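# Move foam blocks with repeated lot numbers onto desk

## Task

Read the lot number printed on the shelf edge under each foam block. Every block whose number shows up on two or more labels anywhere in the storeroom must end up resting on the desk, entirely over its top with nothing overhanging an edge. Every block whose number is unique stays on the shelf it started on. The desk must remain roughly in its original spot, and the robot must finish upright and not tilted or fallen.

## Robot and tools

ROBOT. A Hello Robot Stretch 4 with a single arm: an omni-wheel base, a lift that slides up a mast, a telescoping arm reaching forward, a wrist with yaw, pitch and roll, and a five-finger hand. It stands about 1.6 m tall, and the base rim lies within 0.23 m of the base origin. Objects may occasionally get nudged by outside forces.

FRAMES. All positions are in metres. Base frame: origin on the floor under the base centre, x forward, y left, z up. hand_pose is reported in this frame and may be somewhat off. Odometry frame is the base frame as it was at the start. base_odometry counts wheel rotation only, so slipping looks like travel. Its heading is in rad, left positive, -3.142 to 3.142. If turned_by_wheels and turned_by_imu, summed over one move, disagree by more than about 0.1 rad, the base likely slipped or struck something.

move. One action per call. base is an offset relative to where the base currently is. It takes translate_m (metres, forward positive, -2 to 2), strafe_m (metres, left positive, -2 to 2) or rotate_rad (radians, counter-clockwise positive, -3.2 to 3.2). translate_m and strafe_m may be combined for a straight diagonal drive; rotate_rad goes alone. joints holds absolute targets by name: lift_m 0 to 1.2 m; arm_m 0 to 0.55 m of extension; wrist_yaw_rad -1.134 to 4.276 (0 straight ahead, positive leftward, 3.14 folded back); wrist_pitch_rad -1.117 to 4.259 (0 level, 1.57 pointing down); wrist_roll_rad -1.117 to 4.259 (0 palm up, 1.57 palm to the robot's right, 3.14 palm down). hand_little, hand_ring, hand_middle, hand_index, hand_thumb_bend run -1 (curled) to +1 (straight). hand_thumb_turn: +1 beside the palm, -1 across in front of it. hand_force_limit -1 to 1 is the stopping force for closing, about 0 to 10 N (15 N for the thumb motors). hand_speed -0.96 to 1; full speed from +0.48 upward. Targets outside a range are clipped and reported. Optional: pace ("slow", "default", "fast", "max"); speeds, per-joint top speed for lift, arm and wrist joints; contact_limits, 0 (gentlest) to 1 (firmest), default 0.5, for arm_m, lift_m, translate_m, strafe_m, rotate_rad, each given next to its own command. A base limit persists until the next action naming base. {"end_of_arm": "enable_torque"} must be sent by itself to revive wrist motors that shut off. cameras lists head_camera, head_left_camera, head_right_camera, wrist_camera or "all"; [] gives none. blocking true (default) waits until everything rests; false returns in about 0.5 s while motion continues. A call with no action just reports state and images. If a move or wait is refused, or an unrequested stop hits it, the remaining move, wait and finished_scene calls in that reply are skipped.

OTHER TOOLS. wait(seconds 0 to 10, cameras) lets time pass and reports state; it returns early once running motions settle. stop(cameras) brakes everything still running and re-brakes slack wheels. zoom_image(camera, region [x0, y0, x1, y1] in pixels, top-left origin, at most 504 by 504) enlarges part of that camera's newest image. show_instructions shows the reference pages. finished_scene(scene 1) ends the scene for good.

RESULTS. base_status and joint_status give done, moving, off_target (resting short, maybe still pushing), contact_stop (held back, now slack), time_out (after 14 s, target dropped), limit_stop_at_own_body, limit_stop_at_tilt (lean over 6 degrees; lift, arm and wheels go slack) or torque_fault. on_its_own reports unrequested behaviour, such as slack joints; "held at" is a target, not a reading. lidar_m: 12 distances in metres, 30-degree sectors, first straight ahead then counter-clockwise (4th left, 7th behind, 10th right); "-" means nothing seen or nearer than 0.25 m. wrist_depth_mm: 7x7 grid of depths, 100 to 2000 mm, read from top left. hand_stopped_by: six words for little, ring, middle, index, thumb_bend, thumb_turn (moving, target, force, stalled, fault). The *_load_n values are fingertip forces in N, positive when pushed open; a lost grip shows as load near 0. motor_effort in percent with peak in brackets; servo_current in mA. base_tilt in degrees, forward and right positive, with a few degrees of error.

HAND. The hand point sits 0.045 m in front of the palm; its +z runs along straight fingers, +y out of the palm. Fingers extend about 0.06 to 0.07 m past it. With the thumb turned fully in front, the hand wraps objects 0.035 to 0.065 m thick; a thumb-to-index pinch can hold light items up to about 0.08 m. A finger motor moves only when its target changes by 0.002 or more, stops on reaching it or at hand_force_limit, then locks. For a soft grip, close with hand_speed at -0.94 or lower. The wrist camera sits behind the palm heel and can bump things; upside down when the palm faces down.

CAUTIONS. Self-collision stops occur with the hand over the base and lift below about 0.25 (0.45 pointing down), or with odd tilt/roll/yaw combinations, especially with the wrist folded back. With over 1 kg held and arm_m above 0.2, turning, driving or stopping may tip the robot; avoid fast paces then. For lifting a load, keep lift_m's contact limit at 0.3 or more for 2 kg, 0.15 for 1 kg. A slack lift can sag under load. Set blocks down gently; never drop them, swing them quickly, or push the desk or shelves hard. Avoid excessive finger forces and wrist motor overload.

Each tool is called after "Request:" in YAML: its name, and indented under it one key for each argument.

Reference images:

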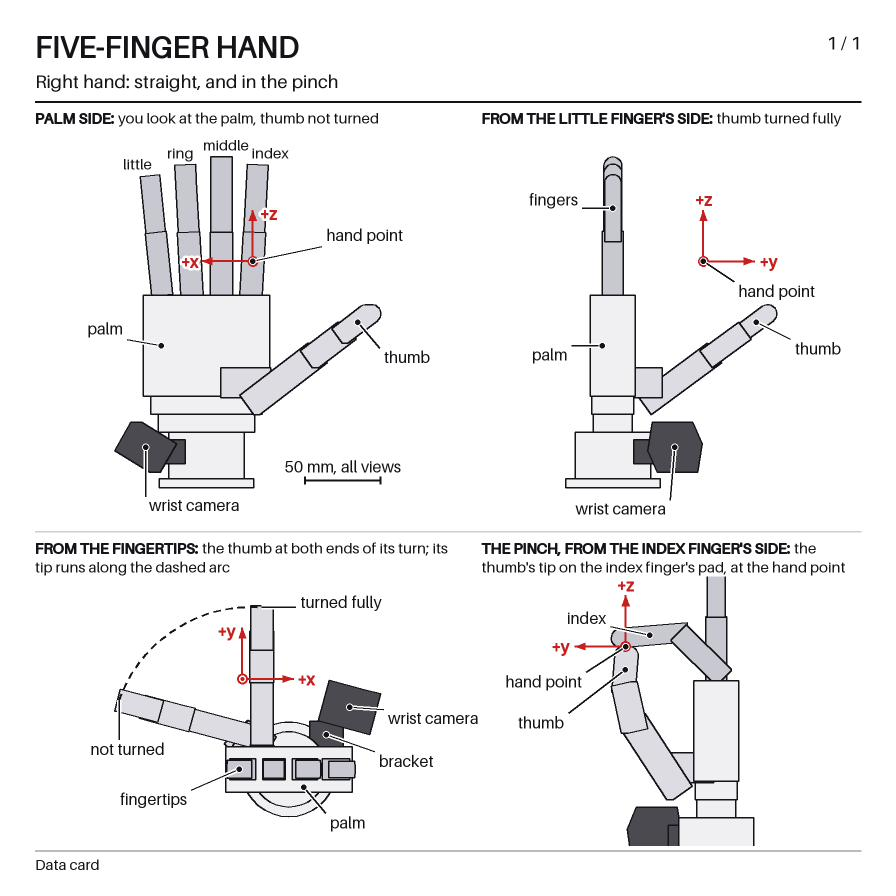

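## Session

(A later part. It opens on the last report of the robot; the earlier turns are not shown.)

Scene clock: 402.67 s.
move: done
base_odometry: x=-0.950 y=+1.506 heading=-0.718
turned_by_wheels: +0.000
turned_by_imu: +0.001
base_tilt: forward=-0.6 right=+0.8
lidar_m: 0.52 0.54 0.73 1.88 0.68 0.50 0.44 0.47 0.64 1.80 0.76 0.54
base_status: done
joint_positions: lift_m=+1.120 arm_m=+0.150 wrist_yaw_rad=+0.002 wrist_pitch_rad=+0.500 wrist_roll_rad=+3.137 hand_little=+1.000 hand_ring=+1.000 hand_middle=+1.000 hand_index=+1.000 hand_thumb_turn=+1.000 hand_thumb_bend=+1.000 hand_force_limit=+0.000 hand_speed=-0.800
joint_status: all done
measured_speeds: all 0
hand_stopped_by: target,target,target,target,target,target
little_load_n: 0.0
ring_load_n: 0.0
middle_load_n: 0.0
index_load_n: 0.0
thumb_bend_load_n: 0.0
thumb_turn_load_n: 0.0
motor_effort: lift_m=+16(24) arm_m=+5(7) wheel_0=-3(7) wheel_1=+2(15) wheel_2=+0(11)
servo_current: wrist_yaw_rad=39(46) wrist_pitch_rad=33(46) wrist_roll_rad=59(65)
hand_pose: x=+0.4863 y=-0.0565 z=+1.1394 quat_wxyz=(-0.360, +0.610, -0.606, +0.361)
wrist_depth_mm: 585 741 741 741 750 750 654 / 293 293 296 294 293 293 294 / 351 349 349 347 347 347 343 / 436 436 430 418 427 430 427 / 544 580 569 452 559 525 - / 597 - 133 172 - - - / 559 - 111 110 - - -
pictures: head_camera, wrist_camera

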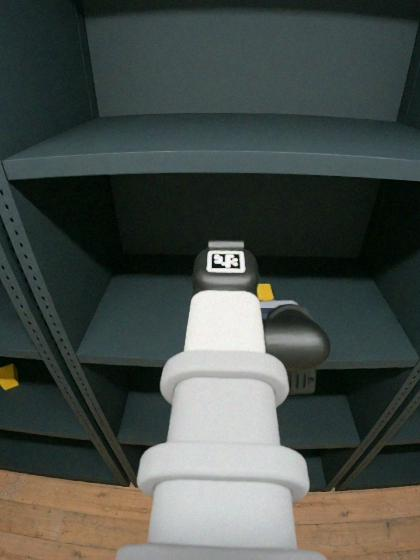

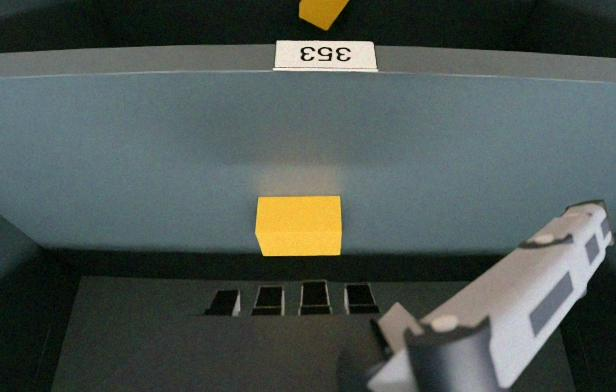

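Request:
move:
  base: {"strafe_m": -0.017}
  joints: {"lift_m": 1.053}

Request:
move:
  joints: {"arm_m": 0.32}
  cameras: ["wrist_camera", "head_right_camera"]

Scene clock: 441.53 s.
move: done
base_odometry: x=-0.961 y=+1.493 heading=-0.718
turned_by_wheels: +0.000
turned_by_imu: -0.001
base_tilt: forward=-0.4 right=+0.9
lidar_m: 0.52 0.54 0.74 1.91 0.69 0.47 0.46 0.46 0.65 1.76 0.78 0.54
base_status: done
joint_positions: lift_m=+1.053 arm_m=+0.150 wrist_yaw_rad=+0.002 wrist_pitch_rad=+0.500 wrist_roll_rad=+3.137 hand_little=+1.000 hand_ring=+1.000 hand_middle=+1.000 hand_index=+1.000 hand_thumb_turn=+1.000 hand_thumb_bend=+1.000 hand_force_limit=+0.000 hand_speed=-0.800
joint_status: all done
measured_speeds: all 0
hand_stopped_by: target,target,target,target,target,target
little_load_n: 0.0
ring_load_n: 0.0
middle_load_n: 0.0
index_load_n: 0.0
thumb_bend_load_n: 0.0
thumb_turn_load_n: 0.0
motor_effort: lift_m=+15(18) arm_m=+5(5) wheel_0=+1(9) wheel_1=-3(7) wheel_2=+0(2)
servo_current: wrist_yaw_rad=46(46) wrist_pitch_rad=26(39) wrist_roll_rad=52(59)
hand_pose: x=+0.4863 y=-0.0565 z=+1.0725 quat_wxyz=(-0.360, +0.610, -0.606, +0.361)
wrist_depth_mm: 554 683 699 683 691 699 654 / 564 759 778 788 778 778 699 / 257 256 257 256 255 254 255 / 307 306 303 303 301 298 300 / 404 399 397 384 394 394 - / 539 544 198 172 484 - - / 564 - 111 110 - - -
pictures: none

Scene clock: 443.13 s.
move: done
base_odometry: x=-0.961 y=+1.493 heading=-0.718
turned_by_wheels: +0.000
turned_by_imu: +0.000
base_tilt: forward=-0.4 right=+1.0
lidar_m: 0.51 0.54 0.76 1.92 0.68 0.48 0.44 0.47 0.65 1.79 0.77 0.54
base_status: not commanded
joint_positions: lift_m=+1.053 arm_m=+0.320 wrist_yaw_rad=+0.002 wrist_pitch_rad=+0.500 wrist_roll_rad=+3.137 hand_little=+1.000 hand_ring=+1.000 hand_middle=+1.000 hand_index=+1.000 hand_thumb_turn=+1.000 hand_thumb_bend=+1.000 hand_force_limit=+0.000 hand_speed=-0.800
joint_status: all done
measured_speeds: all 0
hand_stopped_by: target,target,target,target,target,target
little_load_n: 0.0
ring_load_n: 0.0
middle_load_n: 0.0
index_load_n: 0.0
thumb_bend_load_n: 0.0
thumb_turn_load_n: 0.0
motor_effort: lift_m=+15(16) arm_m=+5(8) wheel_0=+2(2) wheel_1=-3(4) wheel_2=+0(0)
servo_current: wrist_yaw_rad=33(46) wrist_pitch_rad=20(39) wrist_roll_rad=46(59)
hand_pose: x=+0.6563 y=-0.0565 z=+1.0725 quat_wxyz=(-0.360, +0.610, -0.606, +0.361)
wrist_depth_mm: 179 181 181 177 181 179 - / 204 205 206 206 205 204 202 / 245 244 246 245 242 242 240 / 306 304 303 236 238 300 297 / 404 402 394 392 392 368 - / - - 174 172 191 - - / - - 110 110 - - -
pictures: head_right_camera, wrist_camera

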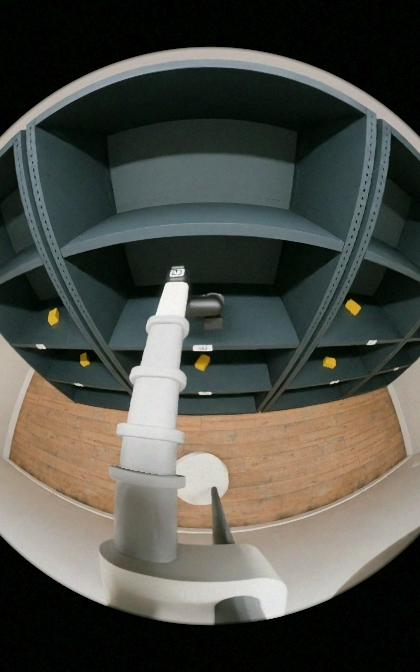

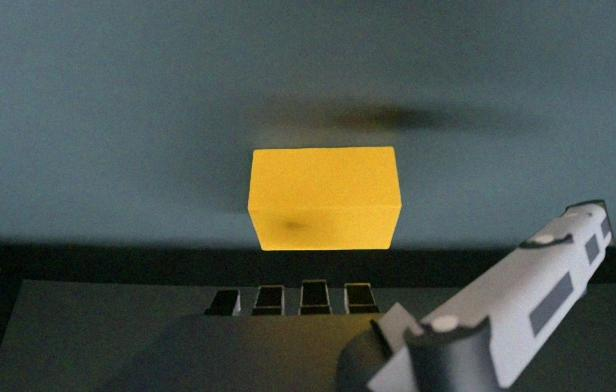

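Request:
move:
  joints: {"arm_m": 0.409}
  cameras: ["wrist_camera"]

Request:
move:
  joints: {"lift_m": 1.0215}
  speeds: {"lift_m": 0.05}
  contact_limits: {"lift_m": 0.1}
  cameras: ["wrist_camera"]

Scene clock: 464.90 s.
move: done
base_odometry: x=-0.961 y=+1.493 heading=-0.718
turned_by_wheels: +0.000
turned_by_imu: -0.001
base_tilt: forward=-0.4 right=+0.9
lidar_m: 0.50 0.55 0.76 1.92 0.70 0.47 0.44 0.47 0.65 1.77 0.74 0.55
base_status: not commanded
joint_positions: lift_m=+1.053 arm_m=+0.409 wrist_yaw_rad=+0.002 wrist_pitch_rad=+0.500 wrist_roll_rad=+3.137 hand_little=+1.000 hand_ring=+1.000 hand_middle=+1.000 hand_index=+1.000 hand_thumb_turn=+1.000 hand_thumb_bend=+1.000 hand_force_limit=+0.000 hand_speed=-0.800
joint_status: all done
measured_speeds: all 0
hand_stopped_by: target,target,target,target,target,target
little_load_n: 0.0
ring_load_n: 0.0
middle_load_n: 0.0
index_load_n: 0.0
thumb_bend_load_n: 0.0
thumb_turn_load_n: -0.5
motor_effort: lift_m=+15(16) arm_m=+5(7) wheel_0=+2(2) wheel_1=-3(4) wheel_2=+0(0)
servo_current: wrist_yaw_rad=46(46) wrist_pitch_rad=26(46) wrist_roll_rad=46(65)
hand_pose: x=+0.7453 y=-0.0565 z=+1.0725 quat_wxyz=(-0.360, +0.610, -0.606, +0.361)
wrist_depth_mm: 179 180 176 171 170 178 - / 204 205 193 158 156 203 202 / 245 246 246 176 175 243 240 / 304 303 303 303 298 298 297 / 379 375 375 373 368 368 - / - - 133 172 - - - / - - 111 110 - - -

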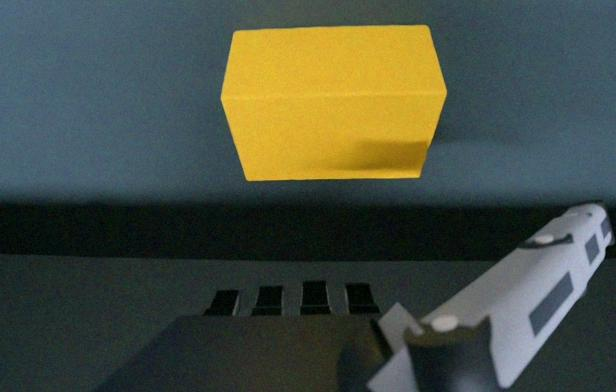

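Scene clock: 465.97 s.
move: done
base_odometry: x=-0.961 y=+1.493 heading=-0.718
turned_by_wheels: +0.000
turned_by_imu: +0.000
base_tilt: forward=-0.5 right=+0.9
lidar_m: 0.51 0.52 0.76 1.92 0.66 0.49 0.44 0.47 0.65 1.80 0.74 0.54
base_status: not commanded
joint_positions: lift_m=+1.022 arm_m=+0.409 wrist_yaw_rad=+0.002 wrist_pitch_rad=+0.500 wrist_roll_rad=+3.137 hand_little=+1.000 hand_ring=+1.000 hand_middle=+1.000 hand_index=+1.000 hand_thumb_turn=+1.000 hand_thumb_bend=+1.000 hand_force_limit=+0.000 hand_speed=-0.800
joint_status: all done
measured_speeds: all 0
hand_stopped_by: target,target,target,target,target,target
little_load_n: 0.0
ring_load_n: 0.0
middle_load_n: 0.0
index_load_n: 0.0
thumb_bend_load_n: 0.0
thumb_turn_load_n: 0.0
motor_effort: lift_m=+16(18) arm_m=+5(5) wheel_0=+1(2) wheel_1=-3(4) wheel_2=+0(0)
servo_current: wrist_yaw_rad=46(46) wrist_pitch_rad=26(39) wrist_roll_rad=59(59)
contact_limits: lift_m 0.1
hand_pose: x=+0.7453 y=-0.0565 z=+1.0410 quat_wxyz=(-0.360, +0.610, -0.606, +0.361)
wrist_depth_mm: 140 144 142 145 141 143 - / 163 164 159 155 154 163 161 / 196 196 148 141 141 187 193 / 245 244 224 156 163 239 238 / 325 322 317 315 312 314 - / - - 175 171 191 - - / - - 111 110 - - -

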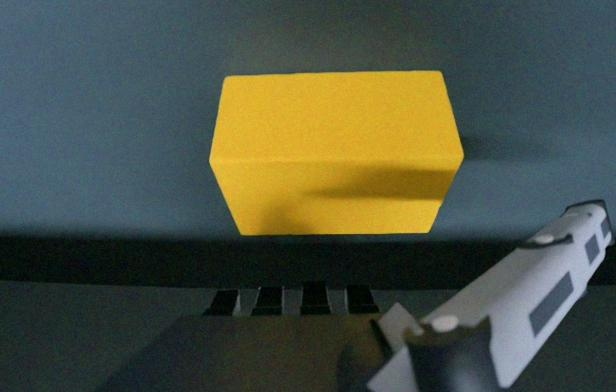

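Request:
move:
  joints: {"hand_thumb_turn": -1.0, "hand_force_limit": -0.6}
  cameras: ["wrist_camera"]

Scene clock: 486.73 s.
move: done
base_odometry: x=-0.961 y=+1.493 heading=-0.718
turned_by_wheels: +0.000
turned_by_imu: -0.001
base_tilt: forward=-0.5 right=+0.9
lidar_m: 0.51 0.56 0.74 1.88 0.68 0.49 0.47 0.48 0.65 1.80 0.76 0.54
base_status: not commanded
joint_positions: lift_m=+1.022 arm_m=+0.409 wrist_yaw_rad=+0.002 wrist_pitch_rad=+0.500 wrist_roll_rad=+3.137 hand_little=+1.000 hand_ring=+1.000 hand_middle=+1.000 hand_index=+1.000 hand_thumb_turn=-1.000 hand_thumb_bend=+1.000 hand_force_limit=-0.600 hand_speed=-0.800
joint_status: all done
measured_speeds: all 0
hand_stopped_by: target,target,target,target,target,target
little_load_n: 0.0
ring_load_n: 0.0
middle_load_n: 0.0
index_load_n: 0.0
thumb_bend_load_n: 0.0
thumb_turn_load_n: 0.0
motor_effort: lift_m=+16(16) arm_m=+5(5) wheel_0=+1(2) wheel_1=-3(4) wheel_2=+0(0)
servo_current: wrist_yaw_rad=46(52) wrist_pitch_rad=39(46) wrist_roll_rad=52(72)
contact_limits: lift_m 0.1
hand_pose: x=+0.7453 y=-0.0565 z=+1.0410 quat_wxyz=(-0.360, +0.610, -0.606, +0.361)
wrist_depth_mm: 139 144 141 142 141 143 - / 163 164 160 153 150 162 161 / 196 196 148 140 - 187 194 / 245 242 222 157 - 239 239 / 325 319 317 314 - 314 315 / - - 174 172 - - - / - - 110 - - - -

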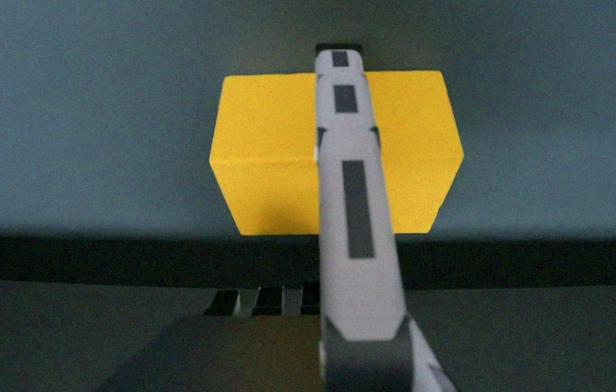

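Request:
move:
  joints: {"hand_index": 0.4, "hand_middle": 0.4, "hand_ring": 0.4, "hand_little": 0.4, "hand_thumb_bend": 0.75, "hand_speed": -0.9}
  cameras: ["wrist_camera"]

Scene clock: 495.80 s.
move: done
base_odometry: x=-0.961 y=+1.493 heading=-0.718
turned_by_wheels: +0.000
turned_by_imu: -0.001
base_tilt: forward=-0.5 right=+0.9
lidar_m: 0.51 0.53 0.77 1.92 0.66 0.49 0.46 0.45 0.65 1.77 0.76 0.54
base_status: not commanded
joint_positions: lift_m=+1.022 arm_m=+0.409 wrist_yaw_rad=+0.002 wrist_pitch_rad=+0.500 wrist_roll_rad=+3.137 hand_little=+0.400 hand_ring=+0.400 hand_middle=+0.400 hand_index=+0.400 hand_thumb_turn=-1.000 hand_thumb_bend=+0.750 hand_force_limit=-0.600 hand_speed=-0.900
joint_status: all done
measured_speeds: all 0
hand_stopped_by: target,target,target,target,target,target
little_load_n: 0.0
ring_load_n: 0.0
middle_load_n: 0.0
index_load_n: 0.0
thumb_bend_load_n: 0.0
thumb_turn_load_n: 0.0
motor_effort: lift_m=+16(16) arm_m=+5(5) wheel_0=+1(2) wheel_1=-3(4) wheel_2=+0(0)
servo_current: wrist_yaw_rad=46(52) wrist_pitch_rad=33(46) wrist_roll_rad=52(65)
contact_limits: lift_m 0.1
hand_pose: x=+0.7453 y=-0.0565 z=+1.0410 quat_wxyz=(-0.360, +0.610, -0.606, +0.361)
wrist_depth_mm: 140 144 141 145 141 143 - / 163 164 159 153 153 162 161 / 196 196 147 138 141 186 194 / 244 244 221 156 - 239 238 / 324 320 191 181 - 314 314 / - - 156 156 - - - / - - 111 - - - -

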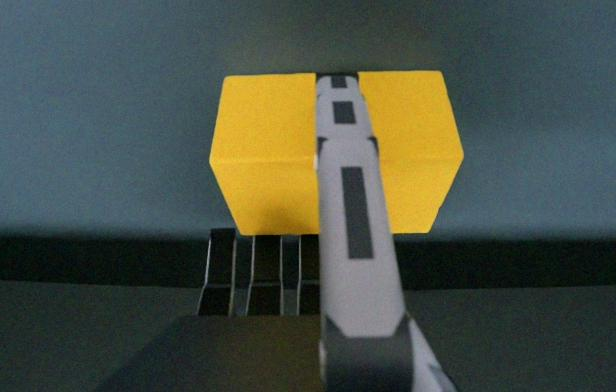

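Request:
move:
  joints: {"hand_index": 0.0, "hand_middle": 0.0, "hand_ring": 0.0, "hand_little": 0.0, "hand_thumb_bend": 0.5, "hand_speed": -0.92}
  cameras: ["wrist_camera"]

Scene clock: 501.70 s.
move: off_target
base_odometry: x=-0.961 y=+1.493 heading=-0.718
turned_by_wheels: +0.000
turned_by_imu: -0.001
base_tilt: forward=-0.5 right=+0.9
lidar_m: 0.51 0.53 0.73 1.90 0.69 0.49 0.45 0.48 0.65 1.77 0.75 0.55
base_status: not commanded
joint_positions: lift_m=+1.022 arm_m=+0.409 wrist_yaw_rad=+0.002 wrist_pitch_rad=+0.500 wrist_roll_rad=+3.137 hand_little=+0.000 hand_ring=+0.207 hand_middle=+0.214 hand_index=+0.222 hand_thumb_turn=-1.000 hand_thumb_bend=+0.669 hand_force_limit=-0.600 hand_speed=-0.920
joint_status: hand_ring off_target (ended at +0.207, target +0.000); hand_middle off_target (ended at +0.214, target +0.000); hand_index off_target (ended at +0.222, target +0.000); hand_thumb_bend off_target (ended at +0.669, target +0.500); the others done
measured_speeds: all 0
hand_stopped_by: target,force,force,force,force,target
little_load_n: 0.0
ring_load_n: 2.0
middle_load_n: 2.0
index_load_n: 1.5
thumb_bend_load_n: 5.0
thumb_turn_load_n: 1.0
motor_effort: lift_m=+16(16) arm_m=+5(5) wheel_0=+1(2) wheel_1=-3(4) wheel_2=+0(0)
servo_current: wrist_yaw_rad=46(52) wrist_pitch_rad=39(46) wrist_roll_rad=52(65)
contact_limits: lift_m 0.1
hand_pose: x=+0.7453 y=-0.0565 z=+1.0410 quat_wxyz=(-0.360, +0.610, -0.606, +0.361)
wrist_depth_mm: 141 145 142 146 145 144 - / 165 165 156 148 148 159 162 / 196 198 139 134 136 187 195 / 248 246 173 158 - 242 241 / 329 324 174 177 - 317 319 / - - 151 153 - - - / - - 111 - - - -

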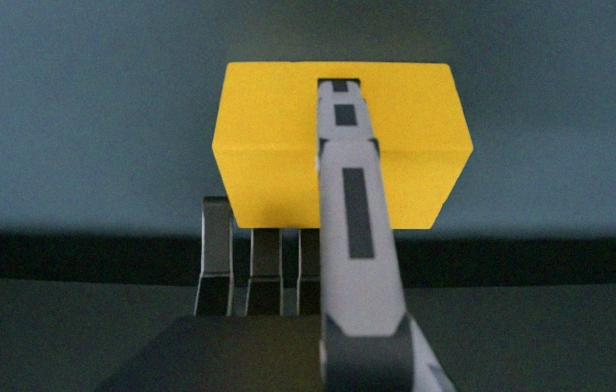

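Request:
move:
  joints: {"hand_index": -0.1, "hand_middle": -0.1, "hand_ring": -0.1, "hand_thumb_bend": 0.3, "hand_speed": -0.92, "hand_force_limit": -0.3}
  cameras: ["wrist_camera"]

Request:
move:
  joints: {"lift_m": 1.052}
  speeds: {"lift_m": 0.05}
  cameras: ["wrist_camera", "head_camera"]

Scene clock: 507.97 s.
move: off_target
base_odometry: x=-0.961 y=+1.493 heading=-0.718
turned_by_wheels: +0.000
turned_by_imu: -0.001
base_tilt: forward=-0.4 right=+0.9
lidar_m: 0.51 0.54 0.76 1.91 0.65 0.48 0.45 0.47 0.66 1.75 0.75 0.55
base_status: not commanded
joint_positions: lift_m=+1.022 arm_m=+0.409 wrist_yaw_rad=+0.002 wrist_pitch_rad=+0.500 wrist_roll_rad=+3.137 hand_little=+0.000 hand_ring=+0.164 hand_middle=+0.179 hand_index=+0.171 hand_thumb_turn=-1.000 hand_thumb_bend=+0.670 hand_force_limit=-0.300 hand_speed=-0.920
joint_status: hand_ring off_target (ended at +0.164, target -0.100); hand_middle off_target (ended at +0.179, target -0.100); hand_index off_target (ended at +0.171, target -0.100); hand_thumb_bend off_target (ended at +0.670, target +0.300); the others done
measured_speeds: all 0
hand_stopped_by: target,force,force,force,force,target
little_load_n: 0.0
ring_load_n: 3.5
middle_load_n: 3.0
index_load_n: 4.0
thumb_bend_load_n: 9.5
thumb_turn_load_n: 2.0
motor_effort: lift_m=+16(16) arm_m=+5(5) wheel_0=+1(2) wheel_1=-3(4) wheel_2=+0(0)
servo_current: wrist_yaw_rad=46(46) wrist_pitch_rad=26(46) wrist_roll_rad=59(59)
contact_limits: lift_m 0.1
hand_pose: x=+0.7453 y=-0.0565 z=+1.0410 quat_wxyz=(-0.360, +0.610, -0.606, +0.361)
wrist_depth_mm: 141 146 143 146 146 144 - / 165 167 156 142 145 160 163 / 199 200 140 134 131 189 196 / 249 247 174 158 - 245 243 / 332 329 172 176 - 320 320 / - - 133 153 - - - / - - 110 - - - -

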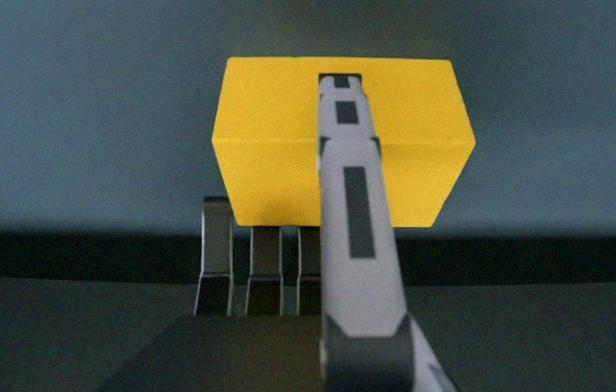

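Scene clock: 509.03 s.
move: done
base_odometry: x=-0.961 y=+1.493 heading=-0.718
turned_by_wheels: +0.000
turned_by_imu: +0.000
base_tilt: forward=-0.5 right=+0.8
lidar_m: 0.50 0.54 0.76 1.88 0.68 0.50 0.46 0.45 0.67 1.78 0.78 0.53
base_status: not commanded
joint_positions: lift_m=+1.052 arm_m=+0.409 wrist_yaw_rad=+0.002 wrist_pitch_rad=+0.500 wrist_roll_rad=+3.137 hand_little=+0.000 hand_ring=+0.164 hand_middle=+0.179 hand_index=+0.171 hand_thumb_turn=-1.000 hand_thumb_bend=+0.670 hand_force_limit=-0.300 hand_speed=-0.920
joint_status: all done
measured_speeds: all 0
hand_stopped_by: target,force,force,force,force,target
little_load_n: 0.0
ring_load_n: 3.0
middle_load_n: 3.0
index_load_n: 3.5
thumb_bend_load_n: 10.0
thumb_turn_load_n: 2.0
motor_effort: lift_m=+25(28) arm_m=+5(5) wheel_0=+1(2) wheel_1=-3(4) wheel_2=+0(0)
servo_current: wrist_yaw_rad=39(46) wrist_pitch_rad=46(46) wrist_roll_rad=59(65)
hand_pose: x=+0.7453 y=-0.0565 z=+1.0707 quat_wxyz=(-0.360, +0.610, -0.606, +0.361)
wrist_depth_mm: 176 178 179 175 178 175 - / 200 203 196 141 142 193 199 / 241 242 140 135 130 221 238 / 300 300 173 158 - 294 294 / 375 370 171 175 - 364 364 / - - 133 153 - - - / - - 110 - - - -
pictures: head_camera, wrist_camera

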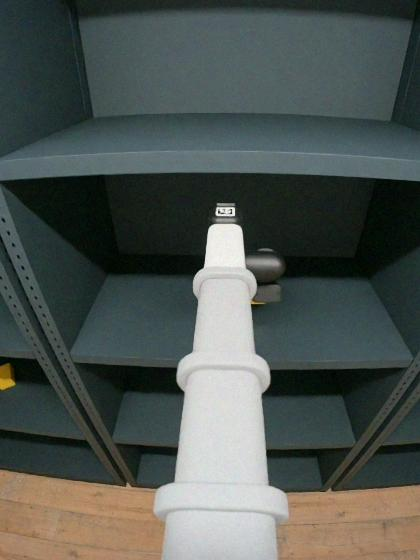

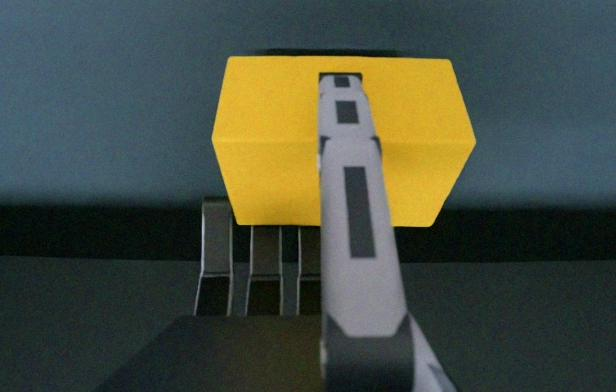

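Request:
move:
  joints: {"arm_m": 0.0}
  base: {"translate_m": -0.06}
  cameras: ["wrist_camera"]

Request:
move:
  base: {"strafe_m": 1.0}

Request:
move:
  base: {"strafe_m": 0.88}
  cameras: ["wrist_camera", "head_camera", "head_left_camera"]

Scene clock: 532.67 s.
move: done
base_odometry: x=-1.006 y=+1.533 heading=-0.718
turned_by_wheels: +0.000
turned_by_imu: -0.001
base_tilt: forward=-0.6 right=+0.8
lidar_m: 0.56 0.59 0.84 1.68 0.59 0.42 0.39 0.42 0.56 1.56 0.85 0.62
base_status: done
joint_positions: lift_m=+1.052 arm_m=+0.000 wrist_yaw_rad=+0.002 wrist_pitch_rad=+0.500 wrist_roll_rad=+3.137 hand_little=+0.000 hand_ring=+0.164 hand_middle=+0.179 hand_index=+0.171 hand_thumb_turn=-1.000 hand_thumb_bend=+0.670 hand_force_limit=-0.300 hand_speed=-0.920
joint_status: all done
measured_speeds: all 0
hand_stopped_by: target,force,force,force,force,target
little_load_n: 0.0
ring_load_n: 2.5
middle_load_n: 3.0
index_load_n: 3.5
thumb_bend_load_n: 9.5
thumb_turn_load_n: 2.0
motor_effort: lift_m=+25(25) arm_m=-5(7) wheel_0=-3(7) wheel_1=-4(13) wheel_2=+2(10)
servo_current: wrist_yaw_rad=39(46) wrist_pitch_rad=33(39) wrist_roll_rad=59(65)
hand_pose: x=+0.3365 y=-0.0565 z=+1.0707 quat_wxyz=(-0.360, +0.610, -0.606, +0.361)
wrist_depth_mm: 668 691 699 707 699 683 668 / 603 759 768 142 142 750 699 / 574 831 140 135 130 135 715 / 564 831 166 158 - 854 715 / 442 439 172 175 - 439 436 / 539 591 155 153 - 525 585 / 554 668 110 - - - 661

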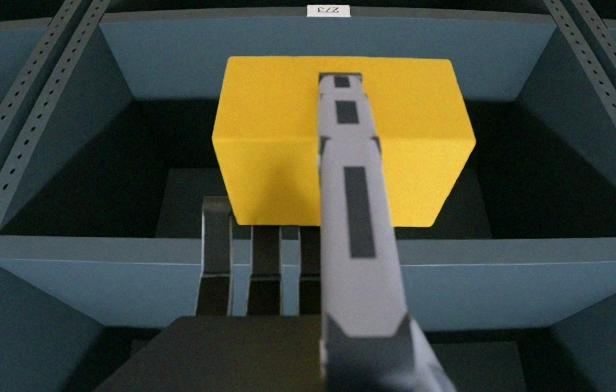

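Scene clock: 537.33 s.
move: done
base_odometry: x=-0.348 y=+2.286 heading=-0.718
turned_by_wheels: +0.000
turned_by_imu: +0.001
base_tilt: forward=-0.5 right=+0.8
lidar_m: 0.55 0.58 1.43 1.34 0.59 0.43 0.41 0.42 0.57 1.58 0.84 0.60
base_status: done
joint_positions: lift_m=+1.052 arm_m=+0.000 wrist_yaw_rad=+0.002 wrist_pitch_rad=+0.500 wrist_roll_rad=+3.137 hand_little=+0.000 hand_ring=+0.164 hand_middle=+0.179 hand_index=+0.171 hand_thumb_turn=-1.000 hand_thumb_bend=+0.670 hand_force_limit=-0.300 hand_speed=-0.920
joint_status: not commanded
measured_speeds: all 0
hand_stopped_by: target,force,force,force,force,target
little_load_n: 0.0
ring_load_n: 3.0
middle_load_n: 3.0
index_load_n: 3.5
thumb_bend_load_n: 10.0
thumb_turn_load_n: 2.0
motor_effort: lift_m=+24(25) arm_m=-5(5) wheel_0=+0(13) wheel_1=+1(16) wheel_2=+0(3)
servo_current: wrist_yaw_rad=39(46) wrist_pitch_rad=26(46) wrist_roll_rad=52(65)
hand_pose: x=+0.3365 y=-0.0565 z=+1.0707 quat_wxyz=(-0.360, +0.610, -0.606, +0.361)
wrist_depth_mm: 683 - - - - - 661 / 654 768 141 141 142 691 609 / 654 878 135 134 130 135 615 / 654 931 174 159 - 750 609 / 433 430 175 175 - 433 430 / 580 591 155 153 - 525 544 / 647 778 111 - - - 580
pictures: none

Scene clock: 541.60 s.
move: done
base_odometry: x=+0.231 y=+2.949 heading=-0.718
turned_by_wheels: +0.000
turned_by_imu: +0.001
base_tilt: forward=-0.4 right=+0.9
lidar_m: 1.92 0.66 0.50 0.46 0.50 0.44 0.42 0.42 0.58 1.62 0.82 0.79
base_status: done
joint_positions: lift_m=+1.052 arm_m=+0.000 wrist_yaw_rad=+0.002 wrist_pitch_rad=+0.500 wrist_roll_rad=+3.137 hand_little=+0.000 hand_ring=+0.164 hand_middle=+0.179 hand_index=+0.171 hand_thumb_turn=-1.000 hand_thumb_bend=+0.670 hand_force_limit=-0.300 hand_speed=-0.920
joint_status: not commanded
measured_speeds: all 0
hand_stopped_by: target,force,force,force,force,target
little_load_n: 0.0
ring_load_n: 3.0
middle_load_n: 2.5
index_load_n: 3.5
thumb_bend_load_n: 9.5
thumb_turn_load_n: 2.0
motor_effort: lift_m=+24(25) arm_m=-5(5) wheel_0=-1(12) wheel_1=+2(13) wheel_2=+0(3)
servo_current: wrist_yaw_rad=46(52) wrist_pitch_rad=26(46) wrist_roll_rad=59(65)
hand_pose: x=+0.3365 y=-0.0565 z=+1.0707 quat_wxyz=(-0.360, +0.610, -0.606, +0.361)
wrist_depth_mm: 668 891 1281 1308 1255 1229 904 / 647 878 1430 141 142 1042 854 / 661 917 140 135 130 135 854 / 647 931 174 158 - 1118 866 / 661 - 175 178 - 1118 866 / 647 - 155 153 - - 854 / 647 768 110 - - - 854
pictures: head_camera, head_left_camera, wrist_camera

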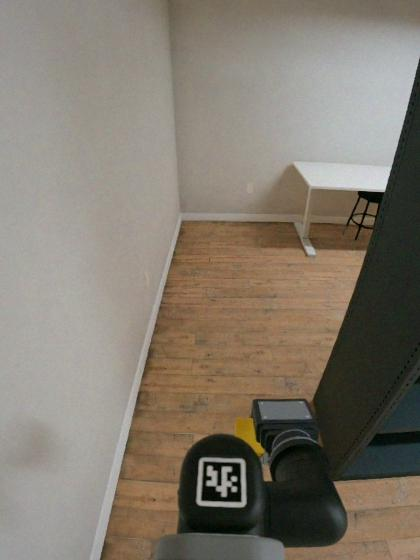

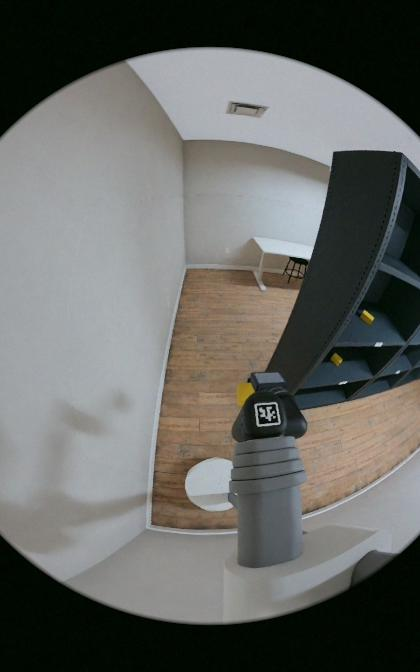

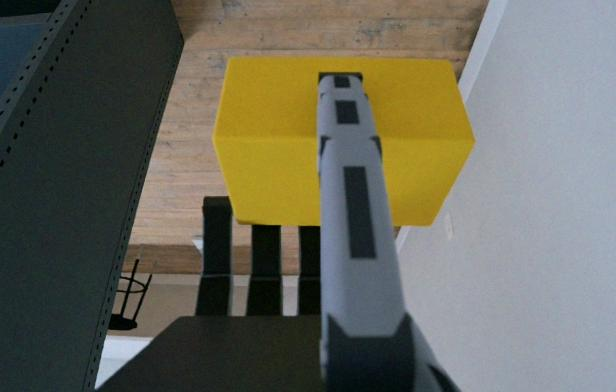

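Request:
move:
  base: {"translate_m": 1.0}

Request:
move:
  base: {"translate_m": 0.85}
  cameras: ["head_camera", "head_right_camera"]

Scene clock: 552.03 s.
move: done
base_odometry: x=+0.984 y=+2.291 heading=-0.717
turned_by_wheels: +0.000
turned_by_imu: +0.000
base_tilt: forward=-0.5 right=+0.9
lidar_m: 1.94 0.68 0.50 0.45 0.50 0.72 1.39 1.45 0.54 0.49 2.26 1.69
base_status: done
joint_positions: lift_m=+1.052 arm_m=+0.000 wrist_yaw_rad=+0.002 wrist_pitch_rad=+0.500 wrist_roll_rad=+3.137 hand_little=+0.000 hand_ring=+0.164 hand_middle=+0.179 hand_index=+0.171 hand_thumb_turn=-1.000 hand_thumb_bend=+0.670 hand_force_limit=-0.300 hand_speed=-0.920
joint_status: not commanded
measured_speeds: all 0
hand_stopped_by: target,force,force,force,force,target
little_load_n: 0.0
ring_load_n: 3.0
middle_load_n: 2.5
index_load_n: 3.5
thumb_bend_load_n: 10.0
thumb_turn_load_n: 2.0
motor_effort: lift_m=+24(25) arm_m=-5(5) wheel_0=+2(8) wheel_1=+2(14) wheel_2=-1(12)
servo_current: wrist_yaw_rad=39(46) wrist_pitch_rad=39(46) wrist_roll_rad=46(65)
hand_pose: x=+0.3365 y=-0.0565 z=+1.0707 quat_wxyz=(-0.360, +0.610, -0.606, +0.361)
wrist_depth_mm: 1336 1308 1308 1308 1308 1205 891 / 1499 1499 1499 141 142 1008 842 / 1708 1756 140 135 130 135 854 / - - 174 158 - 1078 854 / - - 175 178 - 1078 842 / - - 155 153 - - 842 / - - 111 - - - 842
pictures: none

Scene clock: 556.37 s.
move: done
base_odometry: x=+1.625 y=+1.733 heading=-0.717
turned_by_wheels: +0.000
turned_by_imu: -0.001
base_tilt: forward=-0.6 right=+0.9
lidar_m: 1.46 0.70 0.49 0.46 0.51 0.71 1.91 0.95 1.12 3.04 0.99 1.01
base_status: done
joint_positions: lift_m=+1.052 arm_m=+0.000 wrist_yaw_rad=+0.002 wrist_pitch_rad=+0.500 wrist_roll_rad=+3.137 hand_little=+0.000 hand_ring=+0.164 hand_middle=+0.179 hand_index=+0.171 hand_thumb_turn=-1.000 hand_thumb_bend=+0.670 hand_force_limit=-0.300 hand_speed=-0.920
joint_status: not commanded
measured_speeds: all 0
hand_stopped_by: target,force,force,force,force,target
little_load_n: 0.0
ring_load_n: 3.0
middle_load_n: 2.5
index_load_n: 3.5
thumb_bend_load_n: 10.0
thumb_turn_load_n: 2.0
motor_effort: lift_m=+24(25) arm_m=-5(5) wheel_0=+0(8) wheel_1=+2(11) wheel_2=-2(12)
servo_current: wrist_yaw_rad=39(52) wrist_pitch_rad=20(46) wrist_roll_rad=59(65)
hand_pose: x=+0.3365 y=-0.0565 z=+1.0707 quat_wxyz=(-0.360, +0.610, -0.606, +0.361)
wrist_depth_mm: 1281 1281 1308 1308 1308 1182 878 / 1397 1464 1430 141 141 1008 842 / - - 135 135 130 135 866 / - - 166 158 - 1118 866 / - - 170 176 - 1078 866 / - - 133 153 - - 842 / - - 111 - - - 842

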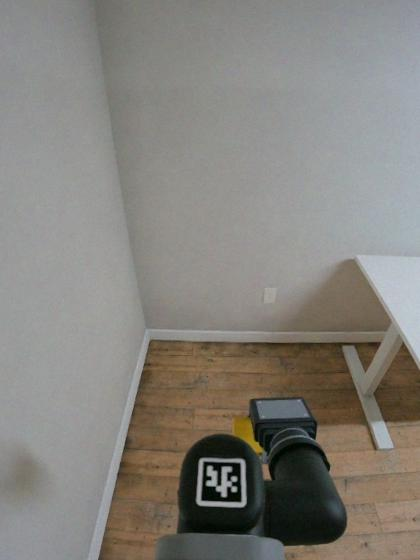

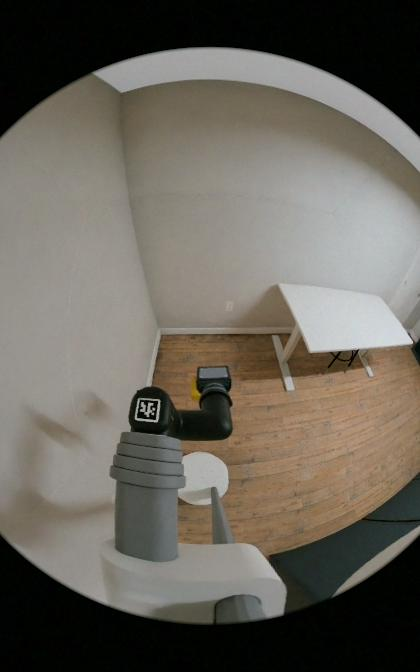

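Request:
move:
  base: {"strafe_m": -1.1}
  cameras: ["head_camera", "head_right_camera", "wrist_camera"]

Scene clock: 571.63 s.
move: done
base_odometry: x=+0.901 y=+0.904 heading=-0.718
turned_by_wheels: +0.000
turned_by_imu: -0.001
base_tilt: forward=-0.5 right=+0.9
lidar_m: 0.67 0.69 1.64 1.57 1.65 0.84 0.79 0.82 1.12 2.68 1.02 0.72
base_status: done
joint_positions: lift_m=+1.052 arm_m=+0.000 wrist_yaw_rad=+0.002 wrist_pitch_rad=+0.500 wrist_roll_rad=+3.137 hand_little=+0.000 hand_ring=+0.164 hand_middle=+0.179 hand_index=+0.171 hand_thumb_turn=-1.000 hand_thumb_bend=+0.670 hand_force_limit=-0.300 hand_speed=-0.920
joint_status: not commanded
measured_speeds: all 0
hand_stopped_by: target,force,force,force,force,target
little_load_n: 0.0
ring_load_n: 3.0
middle_load_n: 2.5
index_load_n: 3.5
thumb_bend_load_n: 10.0
thumb_turn_load_n: 2.0
motor_effort: lift_m=+24(25) arm_m=-5(5) wheel_0=+0(11) wheel_1=-1(14) wheel_2=-3(5)
servo_current: wrist_yaw_rad=46(52) wrist_pitch_rad=26(46) wrist_roll_rad=52(65)
hand_pose: x=+0.3365 y=-0.0565 z=+1.0707 quat_wxyz=(-0.360, +0.610, -0.606, +0.361)
wrist_depth_mm: 1281 1336 1281 1308 1281 1308 1308 / 1336 1464 1430 141 142 1366 1464 / 691 691 140 135 130 135 676 / - - 166 158 - - - / - - 170 175 - - - / - - 133 153 - - - / - - 111 - - - -

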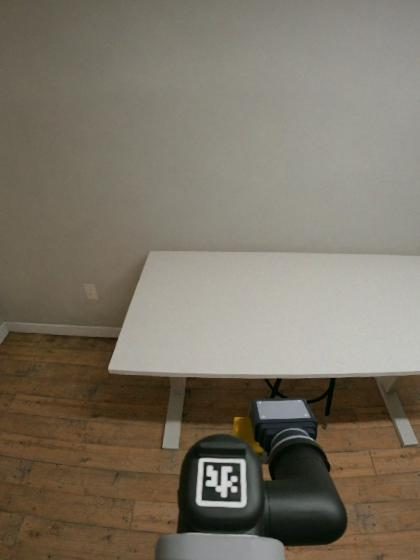

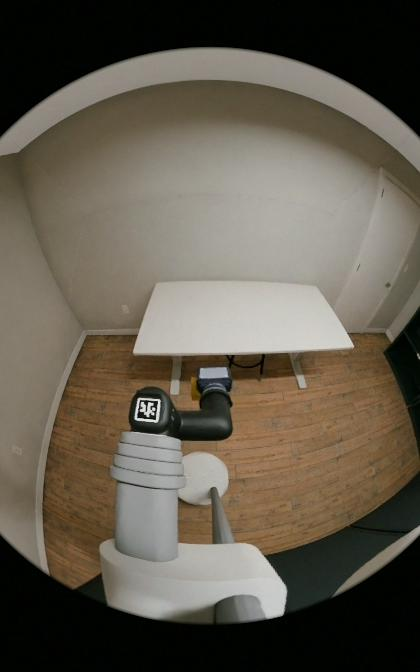

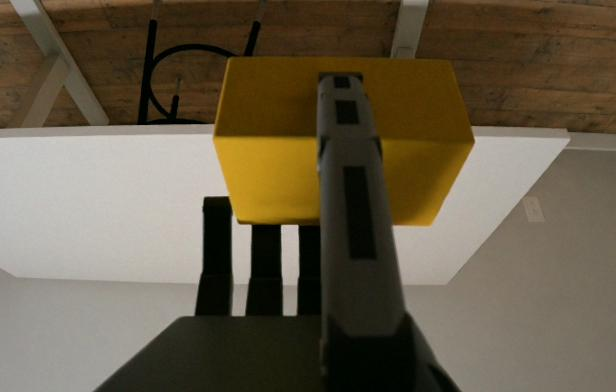

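Request:
move:
  base: {"translate_m": 0.2}

Request:
move:
  joints: {"arm_m": 0.4, "lift_m": 0.88}
  cameras: ["head_camera", "head_right_camera", "wrist_camera"]

Scene clock: 584.97 s.
move: done
base_odometry: x=+1.052 y=+0.773 heading=-0.717
turned_by_wheels: +0.000
turned_by_imu: +0.001
base_tilt: forward=-0.5 right=+0.9
lidar_m: 0.48 0.51 1.63 1.58 1.65 1.02 0.99 1.01 1.40 2.68 0.72 0.52
base_status: done
joint_positions: lift_m=+1.052 arm_m=+0.000 wrist_yaw_rad=+0.002 wrist_pitch_rad=+0.500 wrist_roll_rad=+3.137 hand_little=+0.000 hand_ring=+0.164 hand_middle=+0.179 hand_index=+0.171 hand_thumb_turn=-1.000 hand_thumb_bend=+0.670 hand_force_limit=-0.300 hand_speed=-0.920
joint_status: not commanded
measured_speeds: all 0
hand_stopped_by: target,force,force,force,force,target
little_load_n: 0.0
ring_load_n: 3.0
middle_load_n: 3.0
index_load_n: 3.5
thumb_bend_load_n: 10.0
thumb_turn_load_n: 2.0
motor_effort: lift_m=+24(25) arm_m=-5(5) wheel_0=+2(8) wheel_1=+2(12) wheel_2=+0(13)
servo_current: wrist_yaw_rad=39(46) wrist_pitch_rad=33(46) wrist_roll_rad=52(59)
hand_pose: x=+0.3365 y=-0.0565 z=+1.0707 quat_wxyz=(-0.360, +0.610, -0.606, +0.361)
wrist_depth_mm: 492 504 508 504 504 492 1205 / 554 554 544 141 142 512 544 / 654 661 140 135 130 136 627 / - - 166 158 - - - / - - 170 175 - - - / - - 133 153 - - - / - - 111 - - - -
pictures: none

Scene clock: 587.27 s.
move: done
base_odometry: x=+1.052 y=+0.773 heading=-0.717
turned_by_wheels: +0.000
turned_by_imu: +0.000
base_tilt: forward=-0.5 right=+0.9
lidar_m: 0.47 0.53 1.65 1.57 1.65 1.04 0.98 1.02 1.40 2.67 0.71 0.52
base_status: not commanded
joint_positions: lift_m=+0.880 arm_m=+0.400 wrist_yaw_rad=+0.002 wrist_pitch_rad=+0.500 wrist_roll_rad=+3.137 hand_little=+0.000 hand_ring=+0.164 hand_middle=+0.179 hand_index=+0.171 hand_thumb_turn=-1.000 hand_thumb_bend=+0.670 hand_force_limit=-0.300 hand_speed=-0.920
joint_status: all done
measured_speeds: all 0
hand_stopped_by: target,force,force,force,force,target
little_load_n: 0.0
ring_load_n: 3.0
middle_load_n: 2.5
index_load_n: 3.5
thumb_bend_load_n: 10.0
thumb_turn_load_n: 2.0
motor_effort: lift_m=+16(24) arm_m=+5(7) wheel_0=+2(3) wheel_1=+2(3) wheel_2=+1(1)
servo_current: wrist_yaw_rad=46(52) wrist_pitch_rad=33(46) wrist_roll_rad=59(65)
hand_pose: x=+0.7363 y=-0.0565 z=+0.8994 quat_wxyz=(-0.360, +0.610, -0.606, +0.361)
wrist_depth_mm: 289 291 285 294 290 281 283 / 327 332 322 141 142 315 325 / 397 397 140 135 130 364 389 / 496 492 174 158 - 484 480 / 615 640 173 175 - 603 597 / - - 132 153 - - - / - - 111 - - - -

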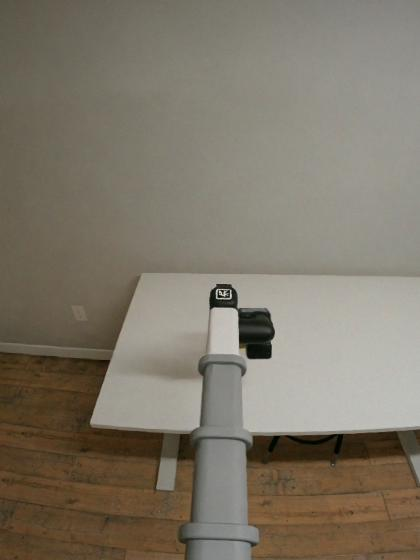

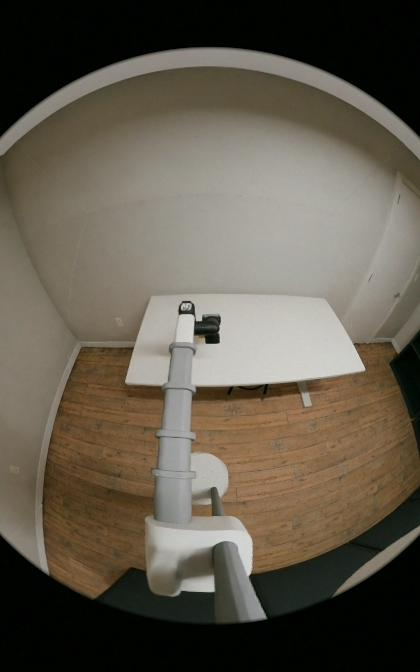

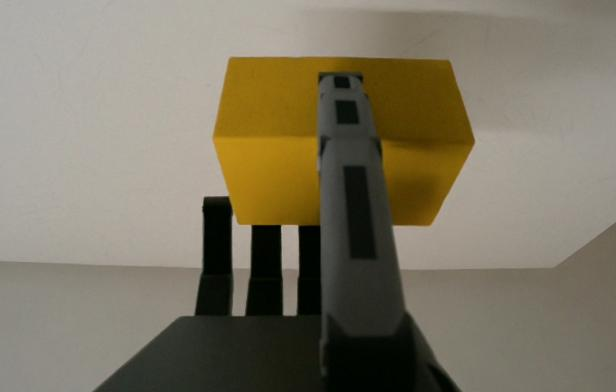

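Request:
move:
  joints: {"lift_m": 0.775}
  speeds: {"lift_m": 0.1}
  contact_limits: {"lift_m": 0.0}
  cameras: ["wrist_camera"]

Scene clock: 599.83 s.
move: done
base_odometry: x=+1.052 y=+0.773 heading=-0.717
turned_by_wheels: +0.000
turned_by_imu: -0.001
base_tilt: forward=-0.4 right=+0.9
lidar_m: 0.46 0.51 1.65 1.56 1.65 1.04 1.00 1.01 1.40 2.67 0.70 0.50
base_status: not commanded
joint_positions: lift_m=+0.775 arm_m=+0.400 wrist_yaw_rad=+0.002 wrist_pitch_rad=+0.500 wrist_roll_rad=+3.137 hand_little=+0.000 hand_ring=+0.164 hand_middle=+0.179 hand_index=+0.171 hand_thumb_turn=-1.000 hand_thumb_bend=+0.670 hand_force_limit=-0.300 hand_speed=-0.920
joint_status: all done
measured_speeds: all 0
hand_stopped_by: target,force,force,force,force,target
little_load_n: 0.0
ring_load_n: 3.0
middle_load_n: 3.0
index_load_n: 3.5
thumb_bend_load_n: 10.0
thumb_turn_load_n: 2.0
motor_effort: lift_m=+16(21) arm_m=+5(5) wheel_0=+3(3) wheel_1=+2(3) wheel_2=+0(0)
servo_current: wrist_yaw_rad=39(46) wrist_pitch_rad=39(46) wrist_roll_rad=59(59)
contact_limits: lift_m 0
hand_pose: x=+0.7363 y=-0.0565 z=+0.7944 quat_wxyz=(-0.360, +0.610, -0.606, +0.361)
wrist_depth_mm: 166 167 173 173 168 169 - / 194 195 190 141 142 186 191 / 233 234 140 134 130 213 230 / 291 290 174 158 - 283 285 / 384 379 175 175 - 373 375 / 530 512 155 153 - 500 554 / - - 110 - - - -

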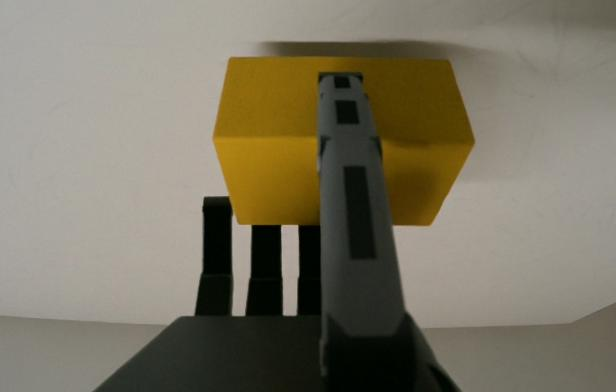

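Request:
move:
  joints: {"lift_m": 0.757}
  speeds: {"lift_m": 0.05}
  contact_limits: {"lift_m": 0.0}
  cameras: ["wrist_camera"]

Request:
zoom_image:
  camera: "wrist_camera"
  region: [180, 0, 520, 160]

Scene clock: 621.30 s.
move: done
base_odometry: x=+1.052 y=+0.773 heading=-0.717
turned_by_wheels: +0.000
turned_by_imu: -0.001
base_tilt: forward=-0.4 right=+0.9
lidar_m: 0.49 0.52 1.65 1.57 1.63 1.04 0.97 1.02 1.42 2.67 0.71 0.51
base_status: not commanded
joint_positions: lift_m=+0.757 arm_m=+0.400 wrist_yaw_rad=+0.002 wrist_pitch_rad=+0.500 wrist_roll_rad=+3.137 hand_little=+0.000 hand_ring=+0.164 hand_middle=+0.179 hand_index=+0.171 hand_thumb_turn=-1.000 hand_thumb_bend=+0.670 hand_force_limit=-0.300 hand_speed=-0.920
joint_status: all done
measured_speeds: all 0
hand_stopped_by: target,force,force,force,force,target
little_load_n: 0.0
ring_load_n: 3.0
middle_load_n: 2.5
index_load_n: 3.5
thumb_bend_load_n: 10.0
thumb_turn_load_n: 2.0
motor_effort: lift_m=+16(19) arm_m=+5(5) wheel_0=+2(3) wheel_1=+2(3) wheel_2=+0(0)
servo_current: wrist_yaw_rad=46(46) wrist_pitch_rad=33(39) wrist_roll_rad=52(59)
contact_limits: lift_m 0
hand_pose: x=+0.7363 y=-0.0565 z=+0.7764 quat_wxyz=(-0.360, +0.610, -0.606, +0.361)
wrist_depth_mm: 149 147 147 148 151 150 - / 170 173 167 141 142 164 169 / 205 206 140 135 130 189 202 / 256 254 174 158 - 252 249 / 340 338 175 175 - 329 329 / 504 484 155 153 - 439 492 / - - 110 - - - -

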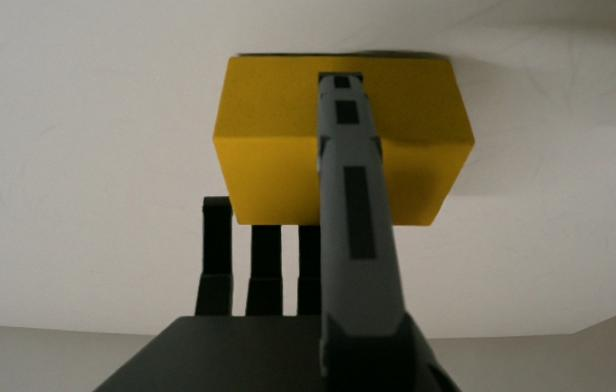

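Scaled by 1.482.

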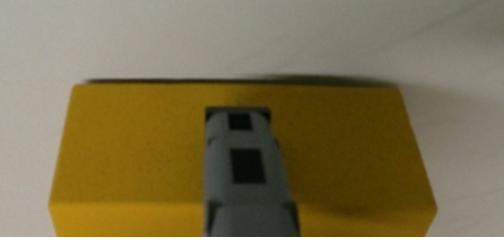

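Request:
move:
  joints: {"lift_m": 0.7525}
  speeds: {"lift_m": 0.03}
  contact_limits: {"lift_m": 0.0}
  cameras: ["wrist_camera"]

Request:
zoom_image:
  camera: "wrist_camera"
  region: [180, 0, 520, 160]

Scene clock: 628.40 s.
move: done
base_odometry: x=+1.052 y=+0.773 heading=-0.717
turned_by_wheels: +0.000
turned_by_imu: +0.000
base_tilt: forward=-0.6 right=+1.0
lidar_m: 0.48 0.49 1.63 1.57 1.65 1.03 0.99 1.02 1.40 2.68 0.70 0.51
base_status: not commanded
joint_positions: lift_m=+0.753 arm_m=+0.400 wrist_yaw_rad=+0.002 wrist_pitch_rad=+0.500 wrist_roll_rad=+3.137 hand_little=+0.000 hand_ring=+0.164 hand_middle=+0.179 hand_index=+0.171 hand_thumb_turn=-1.000 hand_thumb_bend=+0.670 hand_force_limit=-0.300 hand_speed=-0.920
joint_status: all done
measured_speeds: all 0
hand_stopped_by: target,force,force,force,force,target
little_load_n: 0.0
ring_load_n: 3.0
middle_load_n: 2.5
index_load_n: 3.5
thumb_bend_load_n: 10.0
thumb_turn_load_n: 2.0
motor_effort: lift_m=+15(18) arm_m=+5(5) wheel_0=+3(3) wheel_1=+2(3) wheel_2=+0(1)
servo_current: wrist_yaw_rad=39(46) wrist_pitch_rad=39(39) wrist_roll_rad=52(59)
contact_limits: lift_m 0
hand_pose: x=+0.7363 y=-0.0565 z=+0.7720 quat_wxyz=(-0.360, +0.610, -0.606, +0.361)
wrist_depth_mm: 141 146 147 147 143 141 - / 165 167 162 141 142 160 - / 199 199 140 134 130 182 195 / 247 248 174 158 - 243 243 / 329 325 174 176 - 319 320 / 496 480 155 153 - 430 469 / - - 110 - - - -

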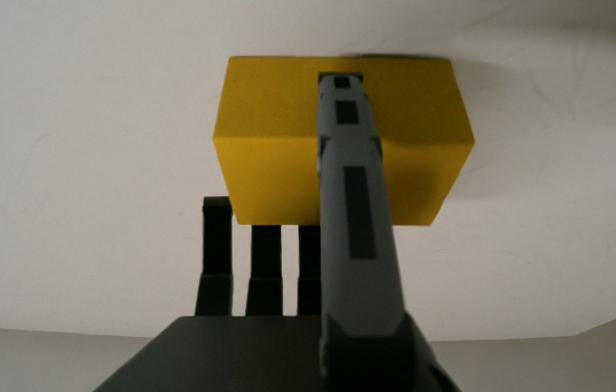

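Scaled by 1.482.

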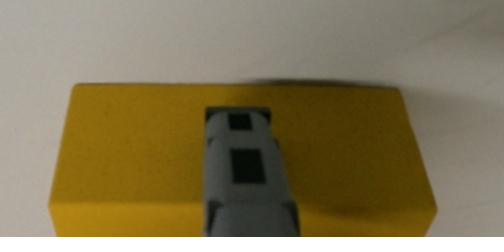

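Request:
move:
  joints: {"lift_m": 0.7505}
  speeds: {"lift_m": 0.03}
  contact_limits: {"lift_m": 0.0}
  cameras: ["wrist_camera"]

Request:
zoom_image:
  camera: "wrist_camera"
  region: [180, 0, 520, 160]

Scene clock: 634.23 s.
move: done
base_odometry: x=+1.052 y=+0.773 heading=-0.717
turned_by_wheels: +0.000
turned_by_imu: +0.000
base_tilt: forward=-0.5 right=+0.9
lidar_m: 0.48 0.52 1.64 1.56 1.63 1.03 0.99 1.01 1.40 2.68 0.70 0.50
base_status: not commanded
joint_positions: lift_m=+0.751 arm_m=+0.400 wrist_yaw_rad=+0.002 wrist_pitch_rad=+0.500 wrist_roll_rad=+3.137 hand_little=+0.000 hand_ring=+0.164 hand_middle=+0.179 hand_index=+0.171 hand_thumb_turn=-1.000 hand_thumb_bend=+0.670 hand_force_limit=-0.300 hand_speed=-0.920
joint_status: all done
measured_speeds: all 0
hand_stopped_by: target,force,force,force,force,target
little_load_n: 0.0
ring_load_n: 3.0
middle_load_n: 2.5
index_load_n: 3.0
thumb_bend_load_n: 9.5
thumb_turn_load_n: 1.5
motor_effort: lift_m=+14(17) arm_m=+5(5) wheel_0=+2(3) wheel_1=+2(3) wheel_2=+0(0)
servo_current: wrist_yaw_rad=46(46) wrist_pitch_rad=39(39) wrist_roll_rad=59(65)
contact_limits: lift_m 0
hand_pose: x=+0.7363 y=-0.0565 z=+0.7701 quat_wxyz=(-0.360, +0.610, -0.606, +0.361)
wrist_depth_mm: 140 145 146 147 142 141 - / 163 166 160 141 141 160 - / 197 197 139 134 130 182 196 / 244 245 174 158 - 243 244 / 327 325 176 176 - 320 320 / 488 480 155 153 - 433 480 / - - 111 - - - -

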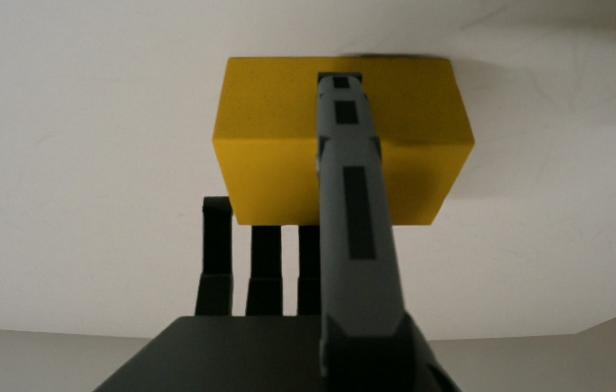

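Scaled by 1.482.

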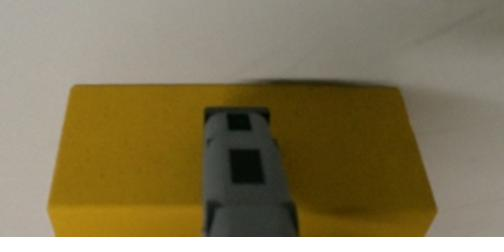

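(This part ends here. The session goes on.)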